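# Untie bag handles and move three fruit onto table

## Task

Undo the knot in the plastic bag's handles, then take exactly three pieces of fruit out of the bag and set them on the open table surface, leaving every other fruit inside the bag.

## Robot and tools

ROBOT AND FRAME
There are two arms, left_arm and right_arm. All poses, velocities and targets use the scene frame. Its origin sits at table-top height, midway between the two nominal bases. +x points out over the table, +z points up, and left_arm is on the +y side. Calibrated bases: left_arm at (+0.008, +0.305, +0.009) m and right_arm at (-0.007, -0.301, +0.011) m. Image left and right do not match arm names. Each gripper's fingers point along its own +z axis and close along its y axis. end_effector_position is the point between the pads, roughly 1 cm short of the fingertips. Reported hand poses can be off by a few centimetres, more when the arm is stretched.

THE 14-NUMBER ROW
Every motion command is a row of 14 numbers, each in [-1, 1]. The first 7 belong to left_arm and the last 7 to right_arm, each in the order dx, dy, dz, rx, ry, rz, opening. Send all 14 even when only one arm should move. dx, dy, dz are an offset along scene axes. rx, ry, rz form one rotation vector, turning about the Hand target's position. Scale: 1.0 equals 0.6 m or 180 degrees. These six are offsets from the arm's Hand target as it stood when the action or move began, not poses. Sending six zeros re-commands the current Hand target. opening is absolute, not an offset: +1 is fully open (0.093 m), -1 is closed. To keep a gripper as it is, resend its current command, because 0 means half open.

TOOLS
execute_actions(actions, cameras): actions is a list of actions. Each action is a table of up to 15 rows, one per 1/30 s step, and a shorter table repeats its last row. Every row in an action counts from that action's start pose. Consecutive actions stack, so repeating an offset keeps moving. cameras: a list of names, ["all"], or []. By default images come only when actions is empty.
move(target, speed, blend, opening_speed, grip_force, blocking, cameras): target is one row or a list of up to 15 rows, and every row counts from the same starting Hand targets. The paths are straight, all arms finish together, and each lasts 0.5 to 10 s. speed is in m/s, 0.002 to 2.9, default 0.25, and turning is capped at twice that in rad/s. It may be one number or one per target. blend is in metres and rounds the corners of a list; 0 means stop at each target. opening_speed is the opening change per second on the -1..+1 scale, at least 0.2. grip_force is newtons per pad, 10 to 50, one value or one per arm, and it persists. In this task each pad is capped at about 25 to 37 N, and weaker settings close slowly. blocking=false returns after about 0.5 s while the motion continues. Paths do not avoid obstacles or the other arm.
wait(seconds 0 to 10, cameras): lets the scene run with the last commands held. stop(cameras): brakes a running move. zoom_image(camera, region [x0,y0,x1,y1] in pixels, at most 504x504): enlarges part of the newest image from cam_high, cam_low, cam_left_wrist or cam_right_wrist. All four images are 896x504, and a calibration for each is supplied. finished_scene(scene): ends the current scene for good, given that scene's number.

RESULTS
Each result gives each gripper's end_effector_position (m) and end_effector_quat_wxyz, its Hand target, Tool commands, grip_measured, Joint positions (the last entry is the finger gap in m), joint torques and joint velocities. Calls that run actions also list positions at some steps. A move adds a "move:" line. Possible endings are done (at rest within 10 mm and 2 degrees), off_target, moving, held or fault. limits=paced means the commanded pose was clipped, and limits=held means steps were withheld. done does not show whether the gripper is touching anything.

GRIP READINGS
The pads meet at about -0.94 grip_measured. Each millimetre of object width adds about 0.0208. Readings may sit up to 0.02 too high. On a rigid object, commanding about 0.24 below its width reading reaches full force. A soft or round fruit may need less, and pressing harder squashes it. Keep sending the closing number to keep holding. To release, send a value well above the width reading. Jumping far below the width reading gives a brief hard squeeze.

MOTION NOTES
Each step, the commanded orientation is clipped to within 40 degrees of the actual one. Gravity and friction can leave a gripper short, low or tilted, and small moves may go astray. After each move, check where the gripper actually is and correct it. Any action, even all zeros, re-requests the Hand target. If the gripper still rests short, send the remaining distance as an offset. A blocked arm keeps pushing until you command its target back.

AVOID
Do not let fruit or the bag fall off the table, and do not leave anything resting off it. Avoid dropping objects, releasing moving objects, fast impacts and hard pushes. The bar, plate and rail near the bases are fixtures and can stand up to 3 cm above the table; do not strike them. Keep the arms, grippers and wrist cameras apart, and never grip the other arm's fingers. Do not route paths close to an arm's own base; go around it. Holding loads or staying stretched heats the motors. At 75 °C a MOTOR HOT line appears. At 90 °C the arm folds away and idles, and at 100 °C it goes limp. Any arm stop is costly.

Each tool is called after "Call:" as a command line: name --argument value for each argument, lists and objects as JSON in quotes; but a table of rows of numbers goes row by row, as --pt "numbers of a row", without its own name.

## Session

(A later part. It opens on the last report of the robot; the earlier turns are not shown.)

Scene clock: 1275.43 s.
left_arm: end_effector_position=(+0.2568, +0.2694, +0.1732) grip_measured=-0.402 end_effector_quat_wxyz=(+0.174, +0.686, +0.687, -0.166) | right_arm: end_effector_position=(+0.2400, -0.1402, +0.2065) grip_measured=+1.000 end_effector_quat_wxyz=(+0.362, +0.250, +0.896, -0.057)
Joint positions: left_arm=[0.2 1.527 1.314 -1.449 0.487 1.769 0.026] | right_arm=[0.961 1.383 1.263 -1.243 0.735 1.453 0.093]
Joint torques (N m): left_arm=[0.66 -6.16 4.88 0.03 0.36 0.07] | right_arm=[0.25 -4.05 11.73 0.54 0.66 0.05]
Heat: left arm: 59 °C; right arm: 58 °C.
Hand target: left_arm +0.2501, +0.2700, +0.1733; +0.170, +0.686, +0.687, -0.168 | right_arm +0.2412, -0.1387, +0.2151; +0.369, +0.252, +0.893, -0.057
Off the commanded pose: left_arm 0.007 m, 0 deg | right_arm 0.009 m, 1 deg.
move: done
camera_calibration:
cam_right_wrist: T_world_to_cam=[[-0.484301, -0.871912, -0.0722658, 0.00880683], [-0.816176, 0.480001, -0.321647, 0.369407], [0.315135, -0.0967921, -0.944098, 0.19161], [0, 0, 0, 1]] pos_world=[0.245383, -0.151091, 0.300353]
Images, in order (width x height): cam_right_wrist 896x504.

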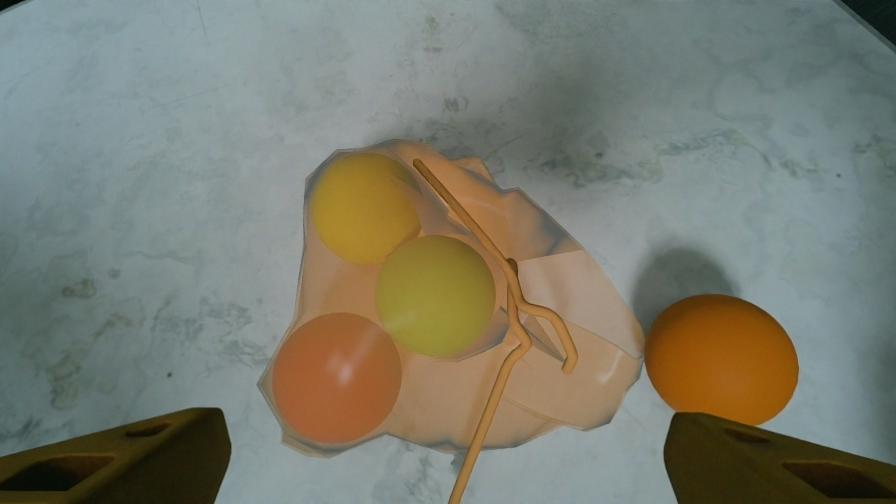

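Call:
move --target '[0,0,0,0,0,0,-0.4,-0.085,0.0145,-0.11,-0.0353,-0.0277,0.1627,0]' --speed 0.12 --cameras '["cam_right_wrist"]'

Call:
zoom_image --camera "cam_right_wrist" --region '[250, 100, 700, 460]'

Scene clock: 1358.70 s.
left_arm: end_effector_position=(+0.2568, +0.2694, +0.1732) grip_measured=-0.402 end_effector_quat_wxyz=(+0.174, +0.686, +0.687, -0.166) | right_arm: end_effector_position=(+0.1907, -0.1292, +0.1479) grip_measured=+0.002 end_effector_quat_wxyz=(+0.415, +0.003, +0.910, -0.004)
Joint positions: left_arm=[0.2 1.527 1.314 -1.449 0.487 1.769 0.026] | right_arm=[1.189 1.065 0.741 -0.808 0.792 1.038 0.045]
Joint torques (N m): left_arm=[0.66 -6.12 4.88 0.03 0.39 0.07] | right_arm=[0.4 -4.11 7.19 1.47 0.63 -0.11]
Heat: left arm: 56 °C; right arm: 63 °C.
Hand target: left_arm +0.2501, +0.2700, +0.1733; +0.170, +0.686, +0.687, -0.168 | right_arm +0.1903, -0.1299, +0.1492; +0.423, +0.000, +0.906, +0.000
Off the commanded pose: left_arm 0.007 m, 0 deg | right_arm 0.001 m, 1 deg.
move: done
camera_calibration:
cam_right_wrist: T_world_to_cam=[[-0.00249889, -0.99993, 0.011607, -0.130512], [-0.906859, -0.00262554, -0.421426, 0.274707], [0.421426, -0.011579, -0.906789, 0.138186], [0, 0, 0, 1]] pos_world=[0.190559, -0.128181, 0.242589]
Images, in order (width x height): cam_right_wrist 896x504.

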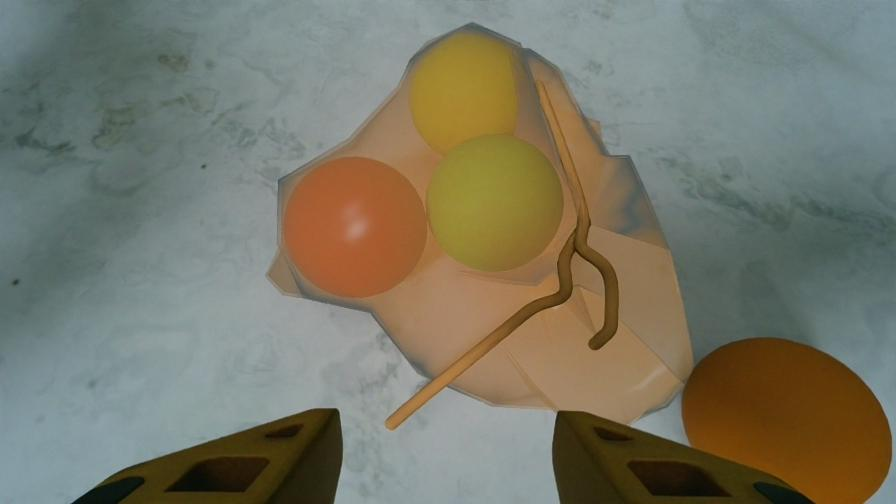

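Scaled by 1.120 from the camera's 896x504 image, which has a finer 1280x720 frame.

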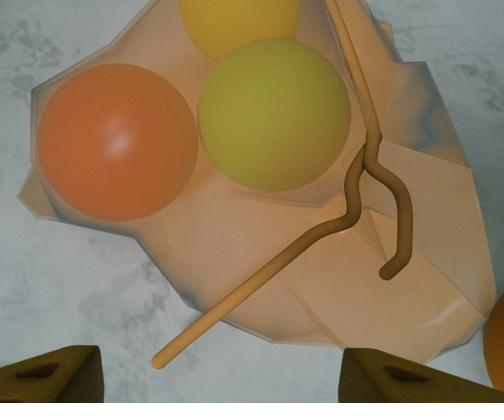

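Call:
move --target '[0,0,0,0,0,0,-0.4,0.1,-0.127,-0.06,0,0.1667,0,-0.4]' --speed 0.12 --cameras '["cam_right_wrist"]'

Call:
zoom_image --camera "cam_right_wrist" --region '[250, 200, 650, 504]'

Scene clock: 1404.63 s.
left_arm: end_effector_position=(+0.2568, +0.2694, +0.1732) grip_measured=-0.402 end_effector_quat_wxyz=(+0.174, +0.686, +0.687, -0.166) | right_arm: end_effector_position=(+0.2465, -0.2072, +0.1057) grip_measured=-0.398 end_effector_quat_wxyz=(+0.174, +0.001, +0.985, -0.004)
Joint positions: left_arm=[0.2 1.527 1.314 -1.449 0.487 1.769 0.026] | right_arm=[0.411 1.225 0.862 -0.85 0.119 0.406 0.026]
Joint torques (N m): left_arm=[0.7 -6.13 4.88 0.04 0.38 0.06] | right_arm=[-0.94 -2.89 12.34 1.04 0.05 -0.05]
Heat: left arm: 55 °C; right arm: 58 °C.
Hand target: left_arm +0.2501, +0.2700, +0.1733; +0.170, +0.686, +0.687, -0.168 | right_arm +0.2503, -0.2062, +0.1131; +0.174, +0.000, +0.985, +0.000
Off the commanded pose: left_arm 0.007 m, 0 deg | right_arm 0.008 m, 0 deg.
move: done
camera_calibration:
cam_right_wrist: T_world_to_cam=[[0.0062375, -0.999932, 0.00985921, -0.209951], [-0.997476, -0.00552415, 0.0707951, 0.276978], [-0.0707358, -0.0102759, -0.997442, 0.20663], [0, 0, 0, 1]] pos_world=[0.292204, -0.206283, 0.188563]
Images, in order (width x height): cam_right_wrist 896x504.

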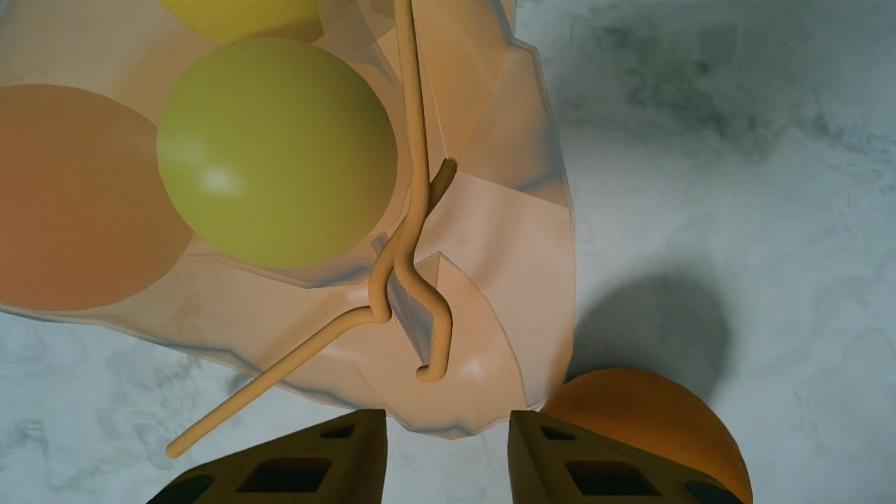

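Scaled by 1.260 from the camera's 896x504 image, which has a finer 1280x720 frame.

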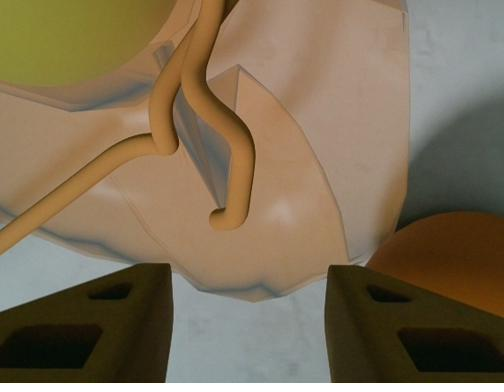

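Call:
move --target '[0,0,0,0,0,0,-0.4,0.0017,0.0045,-0.1435,0,0,0,-0.4]' --speed 0.07 --cameras '["cam_right_wrist"]'

Call:
zoom_image --camera "cam_right_wrist" --region '[250, 200, 650, 504]'

Scene clock: 1423.33 s.
left_arm: end_effector_position=(+0.2568, +0.2694, +0.1732) grip_measured=-0.402 end_effector_quat_wxyz=(+0.174, +0.686, +0.687, -0.166) | right_arm: end_effector_position=(+0.2565, -0.2029, +0.0345) grip_measured=-0.398 end_effector_quat_wxyz=(+0.183, -0.001, +0.983, +0.002)
Joint positions: left_arm=[0.2 1.527 1.314 -1.449 0.487 1.769 0.026] | right_arm=[0.417 1.359 0.654 -0.487 0.119 0.408 0.026]
Joint torques (N m): left_arm=[0.72 -6.11 4.9 0.04 0.38 0.08] | right_arm=[0.2 -3.26 6.28 1.45 0.08 0.1]
Heat: left arm: 55 °C; right arm: 61 °C.
Hand target: left_arm +0.2501, +0.2700, +0.1733; +0.170, +0.686, +0.687, -0.168 | right_arm +0.2512, -0.2035, +0.0269; +0.173, +0.000, +0.985, +0.000
Off the commanded pose: left_arm 0.007 m, 0 deg | right_arm 0.009 m, 1 deg.
move: done
camera_calibration:
cam_right_wrist: T_world_to_cam=[[0.0113354, -0.999936, 0.000172248, -0.205998], [-0.998555, -0.0113107, 0.0525367, 0.291888], [-0.0525313, -0.000767523, -0.998619, 0.133624], [0, 0, 0, 1]] pos_world=[0.300821, -0.202581, 0.11814]
Images, in order (width x height): cam_right_wrist 896x504.

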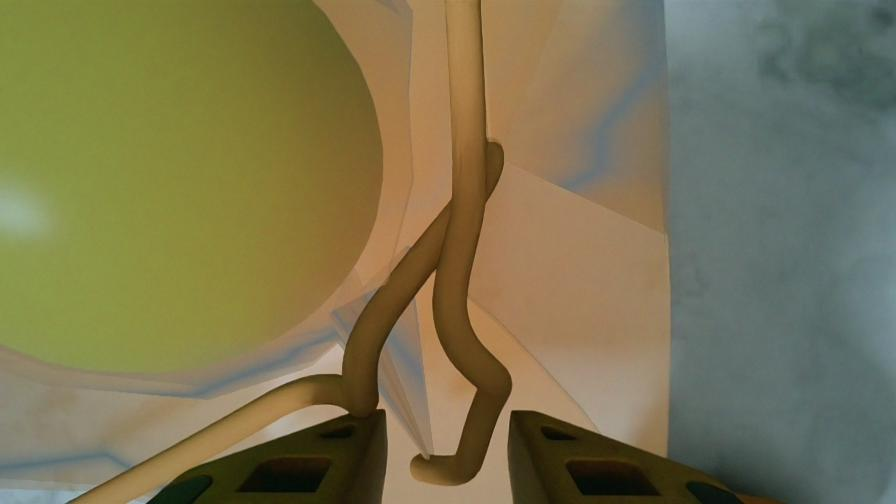

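Scaled by 1.260 from the camera's 896x504 image, which has a finer 1280x720 frame.

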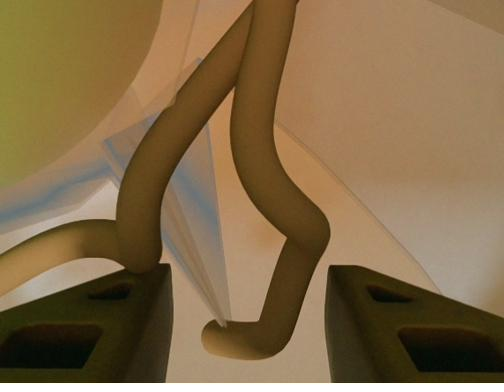

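Call:
move --pt "0 0 0 0 0 0 -0.4 0 -0.006 0.028 0 0 0 -0.4" --pt "0 0 0 0 0 0 -0.4 0 -0.006 0.028 0 0 0 -1" --speed 0.06 --opening_speed 0.4 --cameras '["cam_right_wrist"]'

Call:
zoom_image --camera "cam_right_wrist" --region '[250, 200, 650, 504]'

Scene clock: 1437.23 s.
left_arm: end_effector_position=(+0.2568, +0.2694, +0.1732) grip_measured=-0.402 end_effector_quat_wxyz=(+0.174, +0.686, +0.687, -0.166) | right_arm: end_effector_position=(+0.2480, -0.2070, +0.0344) grip_measured=-0.987 end_effector_quat_wxyz=(+0.168, -0.001, +0.986, -0.005)
Joint positions: left_arm=[0.2 1.527 1.314 -1.449 0.487 1.769 0.026] | right_arm=[0.416 1.345 0.654 -0.534 0.119 0.408 0]
Joint torques (N m): left_arm=[0.7 -6.15 4.79 0.04 0.38 0.08] | right_arm=[-0.99 -6.04 10.3 0.95 0.04 -0.06]
Heat: left arm: 54 °C; right arm: 60 °C.
Hand target: left_arm +0.2501, +0.2700, +0.1733; +0.170, +0.686, +0.687, -0.168 | right_arm +0.2512, -0.2071, +0.0437; +0.174, +0.000, +0.985, +0.000
Off the commanded pose: left_arm 0.007 m, 0 deg | right_arm 0.010 m, 1 deg.
move: done
camera_calibration:
cam_right_wrist: T_world_to_cam=[[0.00976773, -0.999862, 0.0134118, -0.210006], [-0.996557, -0.00862936, 0.0824589, 0.282385], [-0.0823318, -0.0141711, -0.996504, 0.137628], [0, 0, 0, 1]] pos_world=[0.294795, -0.20559, 0.116678]
Images, in order (width x height): cam_right_wrist 896x504.

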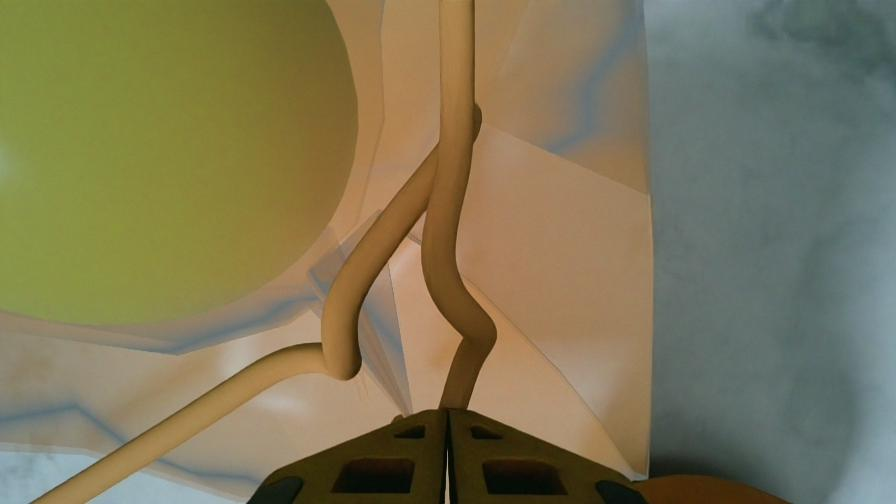

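Scaled by 1.260 from the camera's 896x504 image, which has a finer 1280x720 frame.

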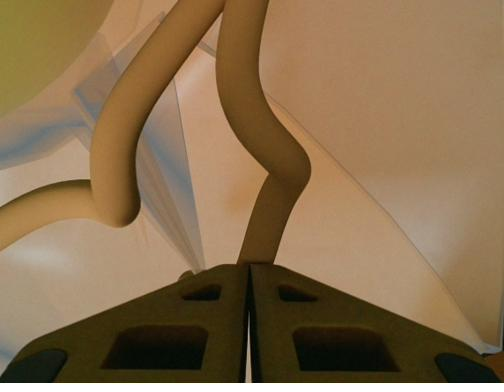

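Call:
move --pt "0 0 0 0 0 0 -0.4 0 0 0.01 0 0 0 -0.4" --pt "0 0 0 0 0 0 -0.4 -0.004 0.002 -0.05 0 0 0 -0.4" --speed 0.06 --opening_speed 0.6 --cameras '["cam_right_wrist"]'

Call:
zoom_image --camera "cam_right_wrist" --region '[250, 200, 650, 504]'

Scene clock: 1455.73 s.
left_arm: end_effector_position=(+0.2568, +0.2694, +0.1732) grip_measured=-0.402 end_effector_quat_wxyz=(+0.174, +0.686, +0.687, -0.166) | right_arm: end_effector_position=(+0.2513, -0.2061, +0.0187) grip_measured=-0.402 end_effector_quat_wxyz=(+0.177, -0.001, +0.984, -0.001)
Joint positions: left_arm=[0.2 1.527 1.314 -1.449 0.487 1.769 0.026] | right_arm=[0.416 1.383 0.606 -0.427 0.119 0.407 0.026]
Joint torques (N m): left_arm=[0.7 -6.15 4.88 0.06 0.38 0.06] | right_arm=[0.05 -3.55 6.48 1.51 0.08 0.07]
Heat: left arm: 54 °C; right arm: 61 °C.
Hand target: left_arm +0.2501, +0.2700, +0.1733; +0.170, +0.686, +0.687, -0.168 | right_arm +0.2489, -0.2059, +0.0138; +0.174, +0.000, +0.985, +0.000
Off the commanded pose: left_arm 0.007 m, 0 deg | right_arm 0.006 m, 0 deg.
move: done
camera_calibration:
cam_right_wrist: T_world_to_cam=[[0.0109061, -0.999924, 0.0056796, -0.209082], [-0.997875, -0.0105186, 0.0642964, 0.287173], [-0.0642318, -0.00636876, -0.997915, 0.11938], [0, 0, 0, 1]] pos_world=[0.296511, -0.205285, 0.101855]
Images, in order (width x height): cam_right_wrist 896x504.

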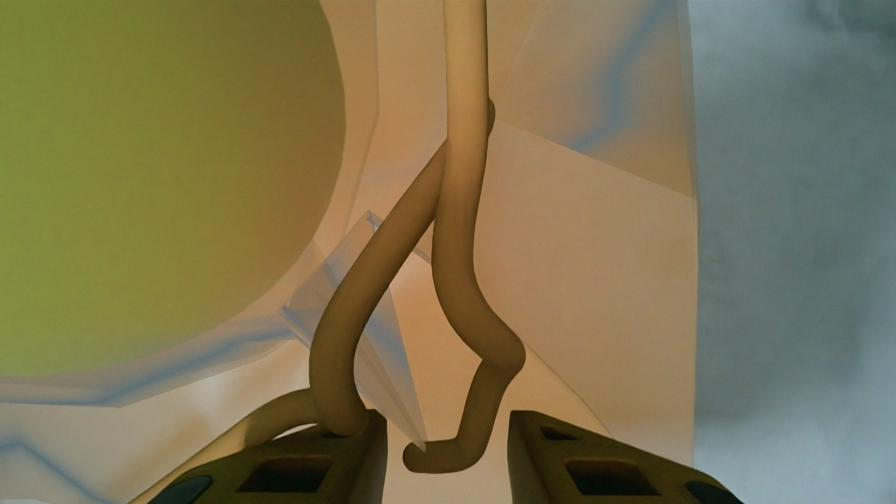

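Scaled by 1.260 from the camera's 896x504 image, which has a finer 1280x720 frame.

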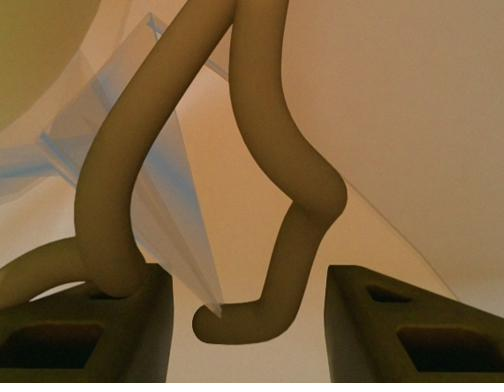

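Call:
move --target '[0,0,0,0,0,0,-0.4,0.0,0,0,0,0,0,-1]' --opening_speed 0.3 --cameras '["cam_right_wrist"]'

Call:
zoom_image --camera "cam_right_wrist" --region '[250, 200, 650, 504]'

Scene clock: 1469.83 s.
left_arm: end_effector_position=(+0.2568, +0.2694, +0.1732) grip_measured=-0.402 end_effector_quat_wxyz=(+0.174, +0.686, +0.687, -0.166) | right_arm: end_effector_position=(+0.2514, -0.2060, +0.0188) grip_measured=-0.914 end_effector_quat_wxyz=(+0.177, -0.001, +0.984, -0.001)
Joint positions: left_arm=[0.2 1.527 1.314 -1.449 0.487 1.769 0.026] | right_arm=[0.416 1.383 0.606 -0.427 0.119 0.407 0.001]
Joint torques (N m): left_arm=[0.69 -6.12 4.9 0.04 0.38 0.06] | right_arm=[-0.01 -3.56 6.6 1.48 0.09 0.06]
Heat: left arm: 54 °C; right arm: 58 °C.
Hand target: left_arm +0.2501, +0.2700, +0.1733; +0.170, +0.686, +0.687, -0.168 | right_arm +0.2489, -0.2059, +0.0138; +0.174, +0.000, +0.985, +0.000
Off the commanded pose: left_arm 0.007 m, 0 deg | right_arm 0.006 m, 0 deg.
move: done
camera_calibration:
cam_right_wrist: T_world_to_cam=[[0.0108833, -0.999926, 0.00538759, -0.208947], [-0.997921, -0.0105188, 0.0635897, 0.287353], [-0.0635283, -0.00606845, -0.997962, 0.119344], [0, 0, 0, 1]] pos_world=[0.296611, -0.205185, 0.101954]
Images, in order (width x height): cam_right_wrist 896x504.

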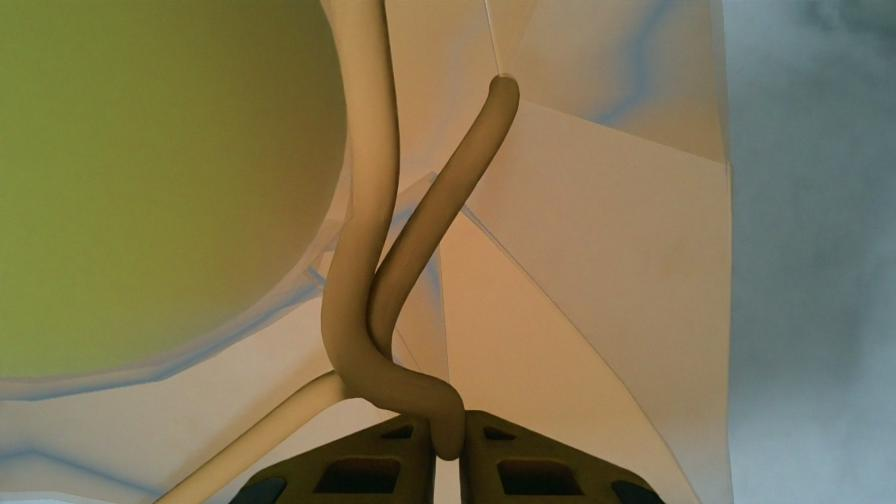

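Scaled by 1.260 from the camera's 896x504 image, which has a finer 1280x720 frame.

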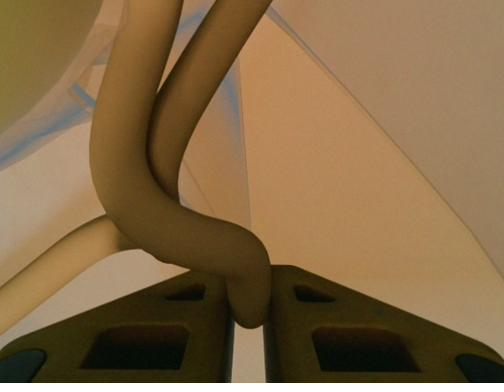

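Call:
move --target '[0,0,0,0,0,0,-0.4,0.01,0.03,0.25,0,0,0,-1]' --speed 0.07 --cameras '["cam_right_wrist", "cam_low", "cam_high"]'

Call:
zoom_image --camera "cam_low" --region '[140, 200, 400, 380]'

Call:
zoom_image --camera "cam_high" --region '[340, 100, 560, 280]'

Scene clock: 1481.27 s.
left_arm: end_effector_position=(+0.2568, +0.2694, +0.1732) grip_measured=-0.402 end_effector_quat_wxyz=(+0.174, +0.686, +0.687, -0.166) | right_arm: end_effector_position=(+0.2535, -0.1888, +0.1516) grip_measured=-0.914 end_effector_quat_wxyz=(+0.162, -0.002, +0.987, -0.001)
Joint positions: left_arm=[0.2 1.527 1.314 -1.449 0.487 1.769 0.026] | right_arm=[0.456 1.286 1.097 -1.048 0.119 0.447 0.001]
Joint torques (N m): left_arm=[0.73 -6.22 4.9 0.04 0.38 0.05] | right_arm=[0.43 -5.37 11.95 0.98 0.29 0.1]
Heat: left arm: 54 °C; right arm: 58 °C.
Hand target: left_arm +0.2501, +0.2700, +0.1733; +0.170, +0.686, +0.687, -0.168 | right_arm +0.2548, -0.1879, +0.1638; +0.174, +0.000, +0.985, +0.000
Off the commanded pose: left_arm 0.007 m, 0 deg | right_arm 0.012 m, 1 deg.
move: off_target (right_arm)
camera_calibration:
cam_right_wrist: T_world_to_cam=[[0.012738, -0.999907, 0.00488082, -0.192945], [-0.995422, -0.0122182, 0.0947968, 0.275395], [-0.0947284, -0.006066, -0.995485, 0.259629], [0, 0, 0, 1]] pos_world=[0.301186, -0.187987, 0.233291]
Images, in order (width x height): cam_high 896x504, cam_low 896x504, cam_right_wrist 896x504.

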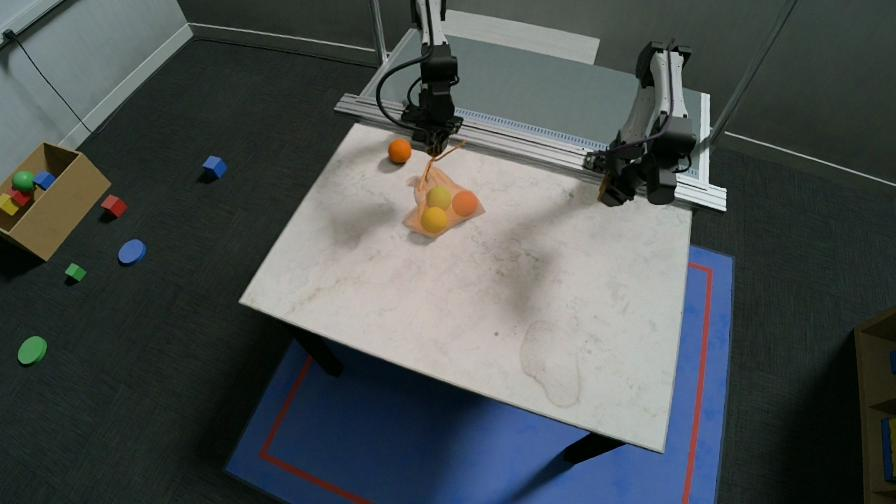

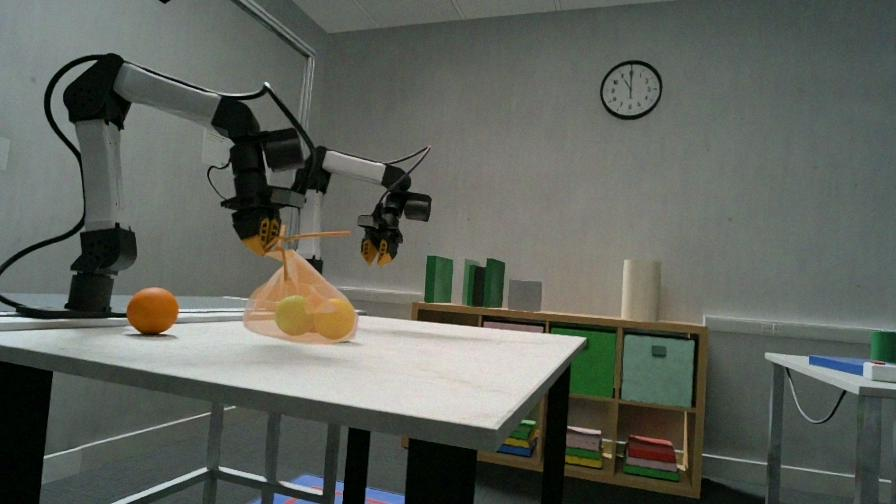

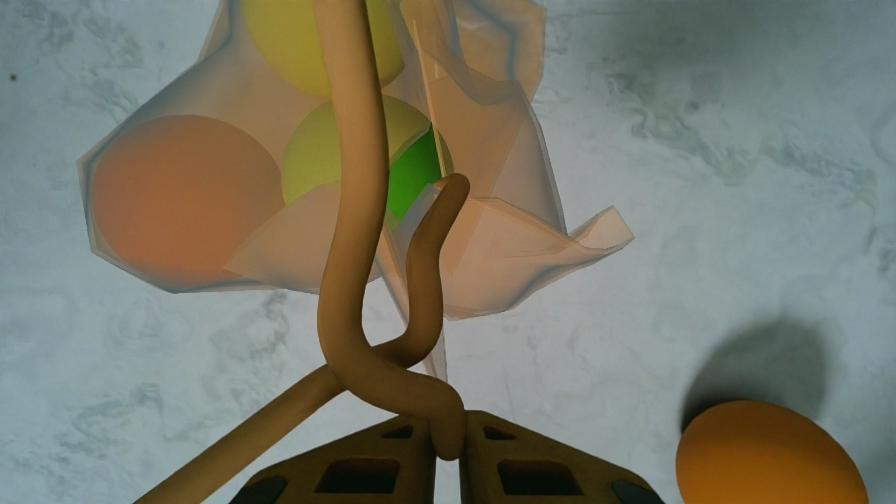

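Scaled by 1.938 from the camera's 896x504 image, which has a finer 1280x720 frame.

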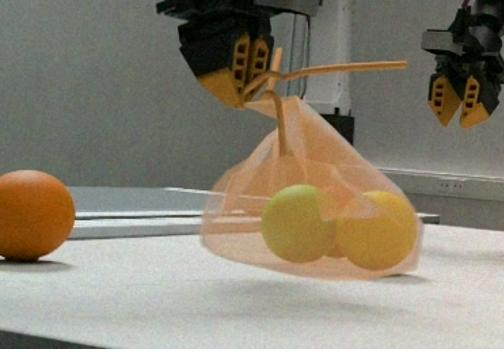

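Scaled by 2.291 from the camera's 896x504 image, which has a finer 1280x720 frame.

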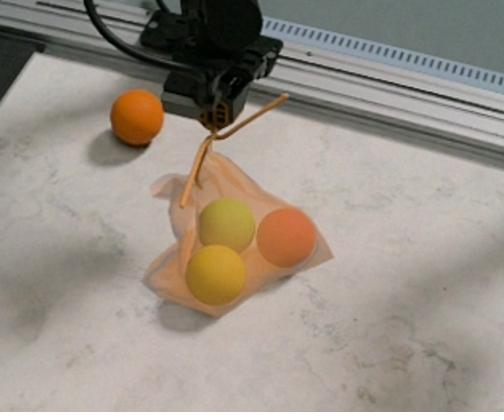

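Call:
move --pt "0 0 0 0 0 0 -0.4 0.06 0.06 0.08 0 0 0 -1" --pt "0 0 0 0 0 0 -0.4 0.2 0.15 0.06 0 0 0 -1" --speed 0.07 --blend 0.02 --cameras '["cam_right_wrist", "cam_low", "cam_high"]'

Call:
zoom_image --camera "cam_low" --region '[140, 200, 400, 380]'

Call:
zoom_image --camera "cam_high" --region '[340, 100, 560, 280]'

Scene clock: 1505.27 s.
left_arm: end_effector_position=(+0.2568, +0.2694, +0.1732) grip_measured=-0.402 end_effector_quat_wxyz=(+0.174, +0.686, +0.687, -0.166) | right_arm: end_effector_position=(+0.3727, -0.0990, +0.1940) grip_measured=-0.914 end_effector_quat_wxyz=(+0.169, -0.003, +0.986, +0.004)
Joint positions: left_arm=[0.2 1.527 1.314 -1.449 0.487 1.769 0.026] | right_arm=[0.525 1.861 1.868 -1.234 0.139 0.511 0.001]
Joint torques (N m): left_arm=[0.77 -6.15 4.89 0.03 0.38 0.07] | right_arm=[0.32 -8.05 11.93 1.02 0.3 0.09]
Heat: left arm: 53 °C; right arm: 63 °C.
Hand target: left_arm +0.2501, +0.2700, +0.1733; +0.170, +0.686, +0.687, -0.168 | right_arm +0.3749, -0.0979, +0.1999; +0.174, +0.000, +0.985, +0.000
Off the commanded pose: left_arm 0.007 m, 0 deg | right_arm 0.006 m, 1 deg.
move: done
camera_calibration:
cam_right_wrist: T_world_to_cam=[[0.015444, -0.999868, -0.00510019, -0.103934], [-0.996624, -0.0158048, 0.0805619, 0.394046], [-0.0806319, 0.00383878, -0.996737, 0.309759], [0, 0, 0, 1]] pos_world=[0.419298, -0.0988818, 0.276472]
Images, in order (width x height): cam_high 896x504, cam_low 896x504, cam_right_wrist 896x504.

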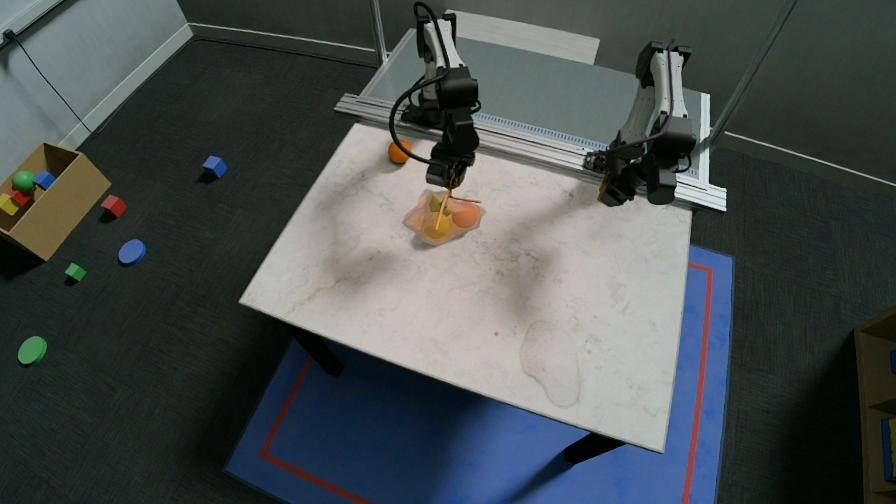

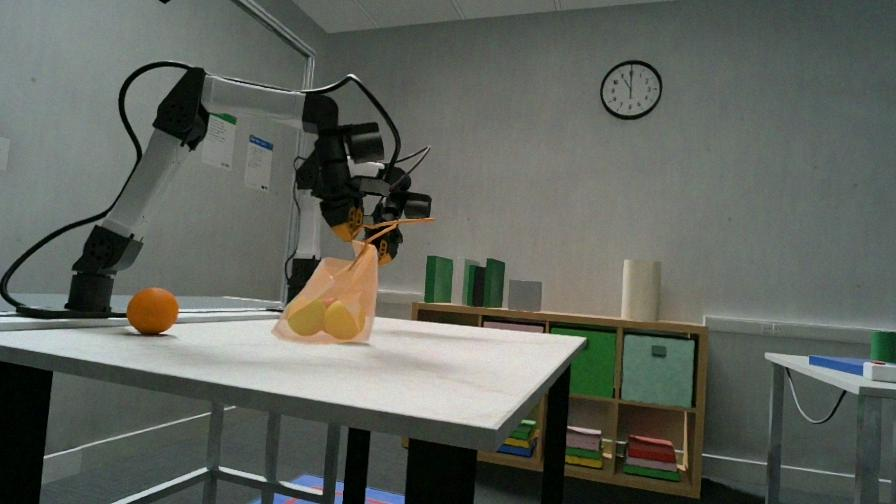

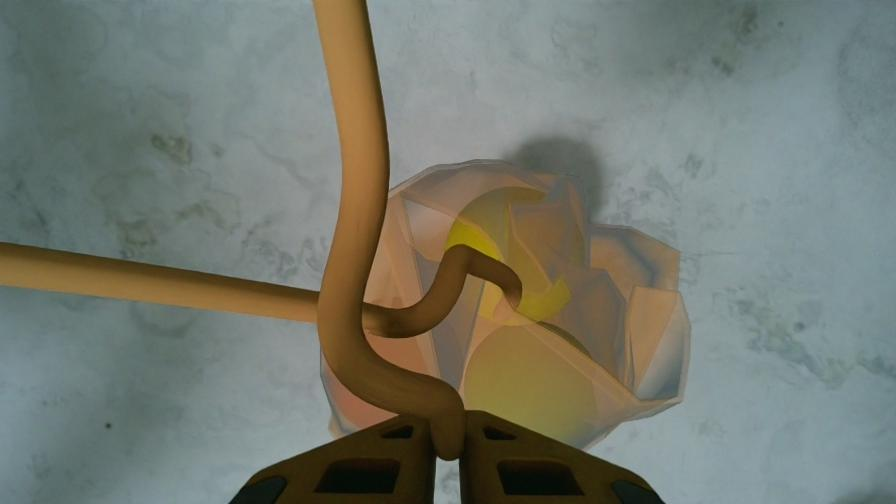

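Scaled by 1.938 from the camera's 896x504 image, which has a finer 1280x720 frame.

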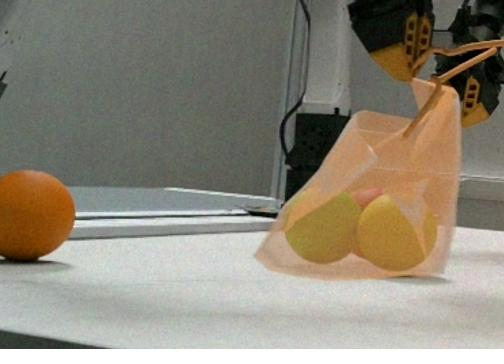

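Scaled by 2.291 from the camera's 896x504 image, which has a finer 1280x720 frame.

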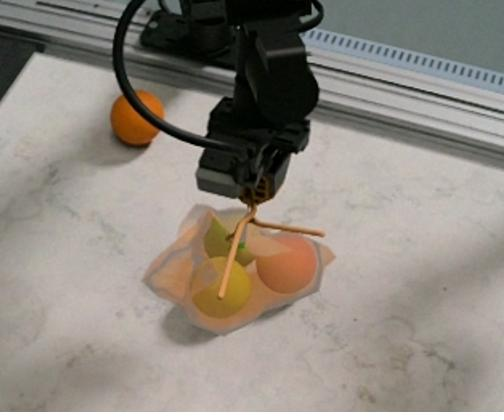

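Call:
move --pt "0 0 0 0 0 0 -0.4 -0.02 0.14 -0.05 0 0 0 -1" --pt "0 0 0 0 0 0 -0.4 -0.03 0.2 -0.2 0 0 0 -1" --speed 0.07 --blend 0.02 --cameras '["cam_right_wrist", "cam_low", "cam_high"]'

Call:
zoom_image --camera "cam_low" --region '[200, 200, 460, 380]'

Call:
zoom_image --camera "cam_high" --region '[340, 100, 560, 280]'

Scene clock: 1538.90 s.
left_arm: end_effector_position=(+0.2568, +0.2694, +0.1732) grip_measured=-0.402 end_effector_quat_wxyz=(+0.174, +0.686, +0.687, -0.166) | right_arm: end_effector_position=(+0.3570, +0.0223, +0.0880) grip_measured=-0.914 end_effector_quat_wxyz=(+0.172, -0.002, +0.985, +0.007)
Joint positions: left_arm=[0.2 1.527 1.314 -1.449 0.487 1.769 0.026] | right_arm=[0.794 2.119 1.833 -0.98 0.225 0.771 0.001]
Joint torques (N m): left_arm=[0.68 -6.13 4.88 0.04 0.38 0.05] | right_arm=[0.09 -10.11 7.54 1.33 0.36 0.08]
Heat: left arm: 53 °C; right arm: 62 °C.
Hand target: left_arm +0.2501, +0.2700, +0.1733; +0.170, +0.686, +0.687, -0.168 | right_arm +0.3568, +0.0222, +0.0798; +0.173, +0.000, +0.985, +0.000
Off the commanded pose: left_arm 0.007 m, 0 deg | right_arm 0.008 m, 1 deg.
move: done
camera_calibration:
cam_right_wrist: T_world_to_cam=[[0.0148207, -0.999829, -0.0110633, 0.0178356], [-0.997153, -0.0155973, 0.0737701, 0.389608], [-0.07393, 0.00993849, -0.997214, 0.199764], [0, 0, 0, 1]] pos_world=[0.403003, 0.021924, 0.170663]
Images, in order (width x height): cam_high 896x504, cam_low 896x504, cam_right_wrist 896x504.

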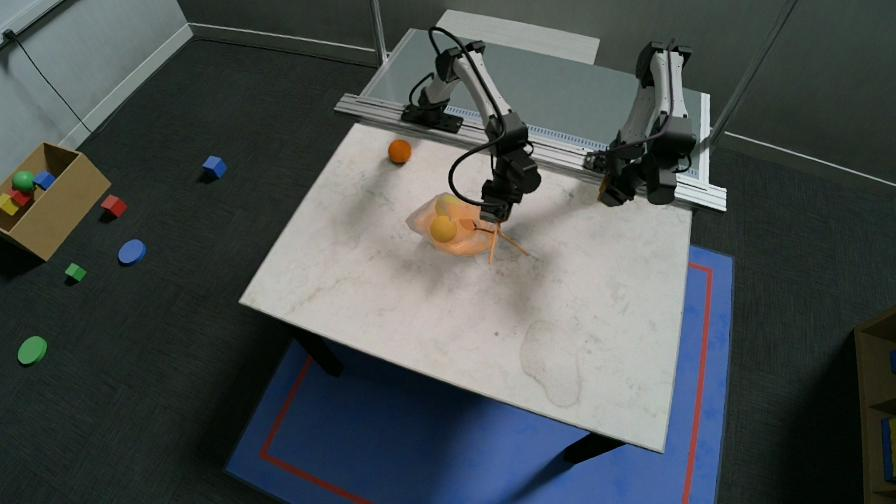

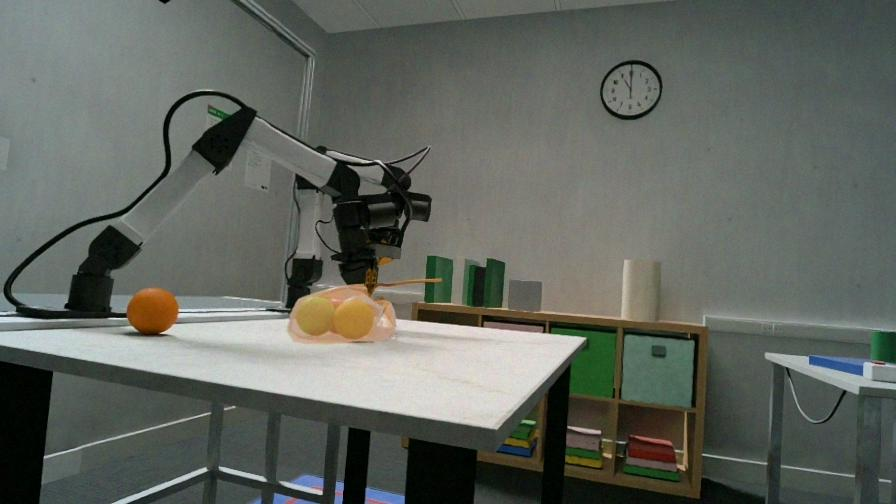

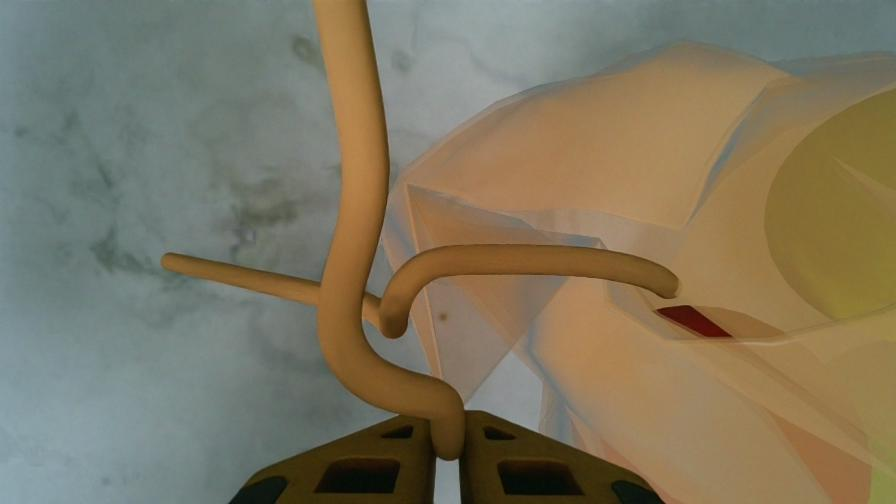

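Scaled by 1.938 from the camera's 896x504 image, which has a finer 1280x720 frame.

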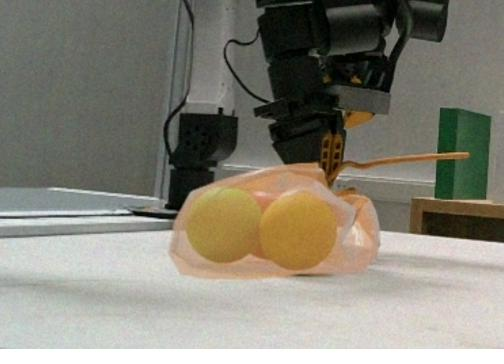

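Scaled by 2.291 from the camera's 896x504 image, which has a finer 1280x720 frame.

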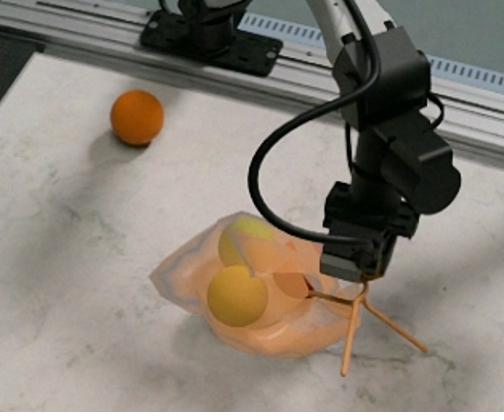

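Call:
move --pt "0 0 0 0 0 0 -0.4 0.0 0.02 -0.09 0 0 0 -1" --pt "0 0 0 0 0 0 -0.4 0 0.02 -0.09 0 0 0 -0.6" --speed 0.06 --opening_speed 0.6 --cameras '["cam_right_wrist"]'

Scene clock: 1556.67 s.
left_arm: end_effector_position=(+0.2568, +0.2694, +0.1732) grip_measured=-0.402 end_effector_quat_wxyz=(+0.174, +0.686, +0.687, -0.166) | right_arm: end_effector_position=(+0.3583, +0.0354, +0.0351) grip_measured=-0.602 end_effector_quat_wxyz=(+0.173, -0.001, +0.985, +0.009)
Joint positions: left_arm=[0.2 1.527 1.314 -1.449 0.487 1.769 0.026] | right_arm=[0.813 2.199 1.752 -0.819 0.231 0.791 0.016]
Joint torques (N m): left_arm=[0.7 -6.13 4.93 0.04 0.39 0.05] | right_arm=[0.18 -10.58 7.35 1.29 0.33 0.07]
Heat: left arm: 52 °C; right arm: 60 °C.
Hand target: left_arm +0.2501, +0.2700, +0.1733; +0.170, +0.686, +0.687, -0.168 | right_arm +0.3568, +0.0342, +0.0258; +0.174, +0.000, +0.985, +0.000
Off the commanded pose: left_arm 0.007 m, 0 deg | right_arm 0.010 m, 1 deg.
move: done
camera_calibration:
cam_right_wrist: T_world_to_cam=[[0.0144726, -0.999805, -0.0134057, 0.0305513], [-0.997334, -0.0153933, 0.0713338, 0.395157], [-0.0715263, 0.0123376, -0.997362, 0.146024], [0, 0, 0, 1]] pos_world=[0.404105, 0.0348265, 0.11786]
Images, in order (width x height): cam_right_wrist 896x504.

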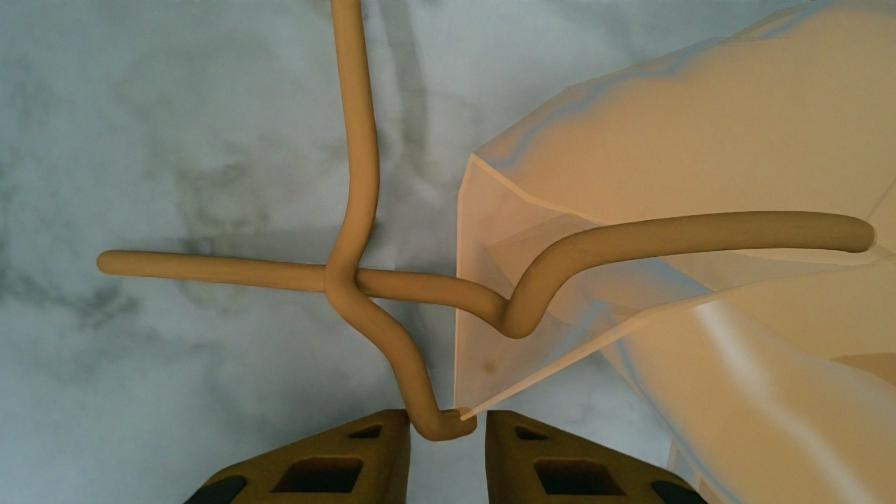

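Call:
move --pt "0 0 0 0 0 0 -0.4 0.0 0.0 0.1 0 0 0 -0.6" --pt "0 0 0 0 0 0 -0.4 -0.07 -0.15 0.3 0 -0.028 0 -0.4" --speed '[0.06,0.15]' --blend 0.02 --cameras '["cam_right_wrist"]'

Call:
zoom_image --camera "cam_right_wrist" --region '[200, 50, 700, 450]'

Scene clock: 1583.13 s.
left_arm: end_effector_position=(+0.2568, +0.2694, +0.1732) grip_measured=-0.402 end_effector_quat_wxyz=(+0.174, +0.686, +0.687, -0.166) | right_arm: end_effector_position=(+0.3187, -0.0446, +0.2007) grip_measured=-0.402 end_effector_quat_wxyz=(+0.215, +0.000, +0.976, +0.010)
Joint positions: left_arm=[0.2 1.527 1.314 -1.449 0.487 1.769 0.026] | right_arm=[0.762 1.755 1.736 -1.169 0.271 0.727 0.026]
Joint torques (N m): left_arm=[0.72 -6.16 4.9 0.04 0.38 0.07] | right_arm=[-0.88 -10.82 7.16 1.04 0.33 -0.09]
Heat: left arm: 52 °C; right arm: 60 °C.
Hand target: left_arm +0.2501, +0.2700, +0.1733; +0.170, +0.686, +0.687, -0.168 | right_arm +0.3148, -0.0559, +0.2057; +0.217, +0.000, +0.976, +0.000
Off the commanded pose: left_arm 0.007 m, 0 deg | right_arm 0.013 m, 1 deg.
move: off_target (right_arm); target 2's new opening was sent with right_arm's hand 0.013 m and 1 deg from that target
camera_calibration:
cam_right_wrist: T_world_to_cam=[[0.0128115, -0.999795, -0.0156541, -0.0456412], [-0.999819, -0.0125884, -0.0142733, 0.360841], [0.0140734, 0.0158341, -0.999776, 0.282788], [0, 0, 0, 1]] pos_world=[0.357381, -0.0455671, 0.28716]
Images, in order (width x height): cam_right_wrist 896x504.

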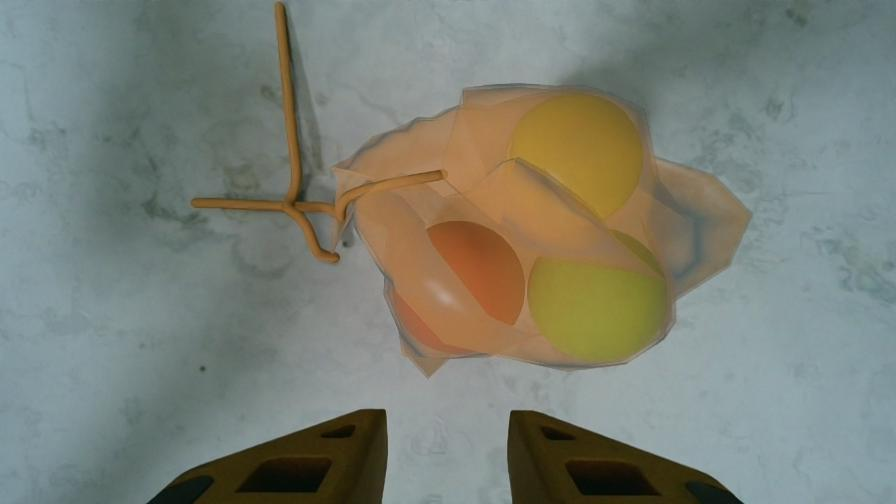

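Scaled by 1.008 from the camera's 896x504 image, which has a finer 1280x720 frame.

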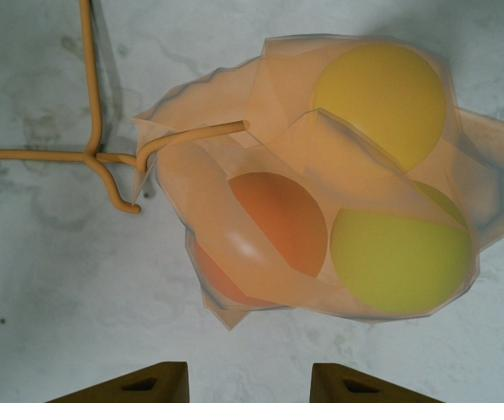

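Call:
move --pt "0.05 -0.1 0.02 0 0 0 -0.5 -0.158 -0.24 0.0 0 0 0 -0.4" --pt "0.267 -0.45 -0.072 0 0 0 -0.5 -0.158 -0.24 0.0 0 0 0 -0.4" --speed 0.18 --blend 0.02 --cameras '["cam_right_wrist", "cam_left_wrist"]'

Scene clock: 1615.93 s.
left_arm: end_effector_position=(+0.4078, -0.0023, +0.1358) grip_measured=-0.498 end_effector_quat_wxyz=(+0.182, +0.690, +0.679, -0.173) | right_arm: end_effector_position=(+0.2266, -0.1950, +0.2092) grip_measured=-0.402 end_effector_quat_wxyz=(+0.227, +0.002, +0.974, +0.003)
Joint positions: left_arm=[-0.489 2.262 2.128 -1.166 0.445 1.014 0.021] | right_arm=[0.533 1.107 1.168 -1.186 0.204 0.509 0.026]
Joint torques (N m): left_arm=[0.43 -8.88 8.61 0.85 0.19 -0.13] | right_arm=[-0.85 -3.81 7.34 1.21 0.08 -0.09]
Heat: left arm: 52 °C; right arm: 58 °C.
Hand target: left_arm +0.4103, +0.0001, +0.1300; +0.170, +0.686, +0.687, -0.169 | right_arm +0.2200, -0.1999, +0.2057; +0.217, +0.000, +0.976, +0.000
Off the commanded pose: left_arm 0.007 m, 2 deg | right_arm 0.009 m, 1 deg.
move: done
camera_calibration:
cam_left_wrist: T_world_to_cam=[[-0.999728, 0.0189712, -0.0135388, 0.408726], [0.0199776, 0.99671, -0.0785443, 0.0445914], [0.0120042, -0.0787934, -0.996819, 0.219221], [0, 0, 0, 1]] pos_world=[0.405092, -0.0349256, 0.227559]
cam_right_wrist: T_world_to_cam=[[0.0063267, -0.999975, -0.00308878, -0.195915], [-0.999266, -0.00620548, -0.0377915, 0.272905], [0.0377714, 0.00332561, -0.999281, 0.287034], [0, 0, 0, 1]] pos_world=[0.263102, -0.195171, 0.296536]
Images, in order (width x height): cam_left_wrist 896x504, cam_right_wrist 896x504.

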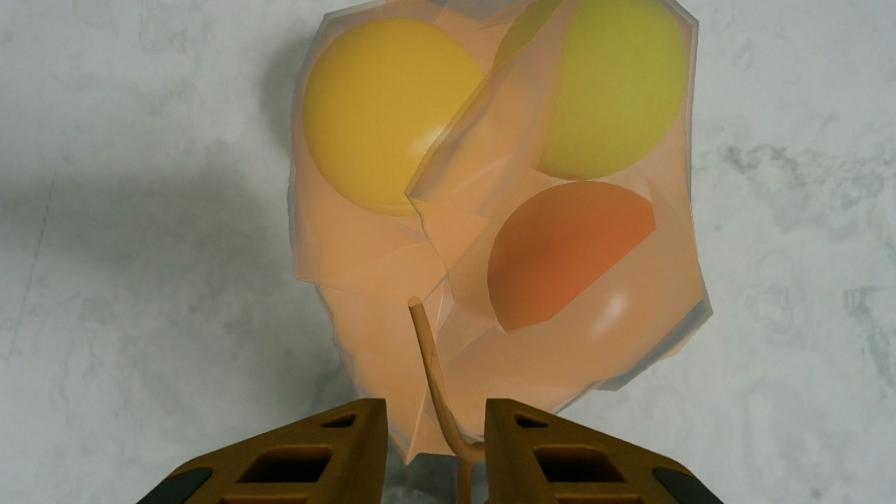

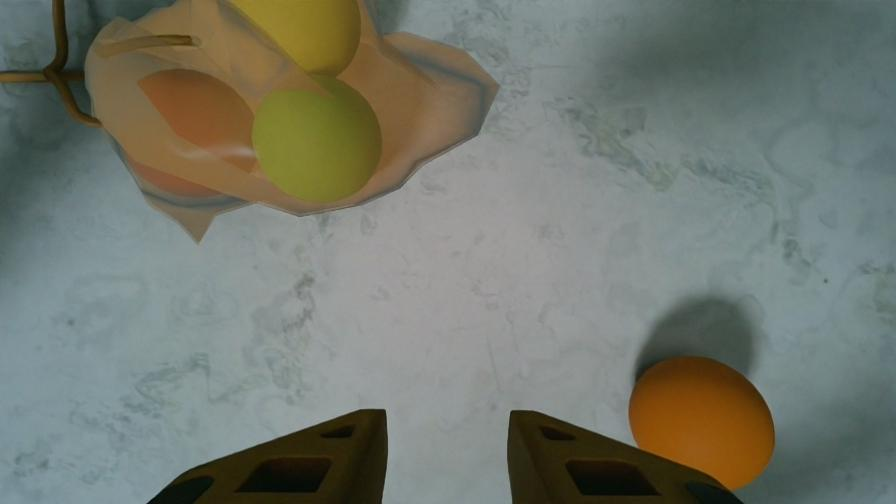

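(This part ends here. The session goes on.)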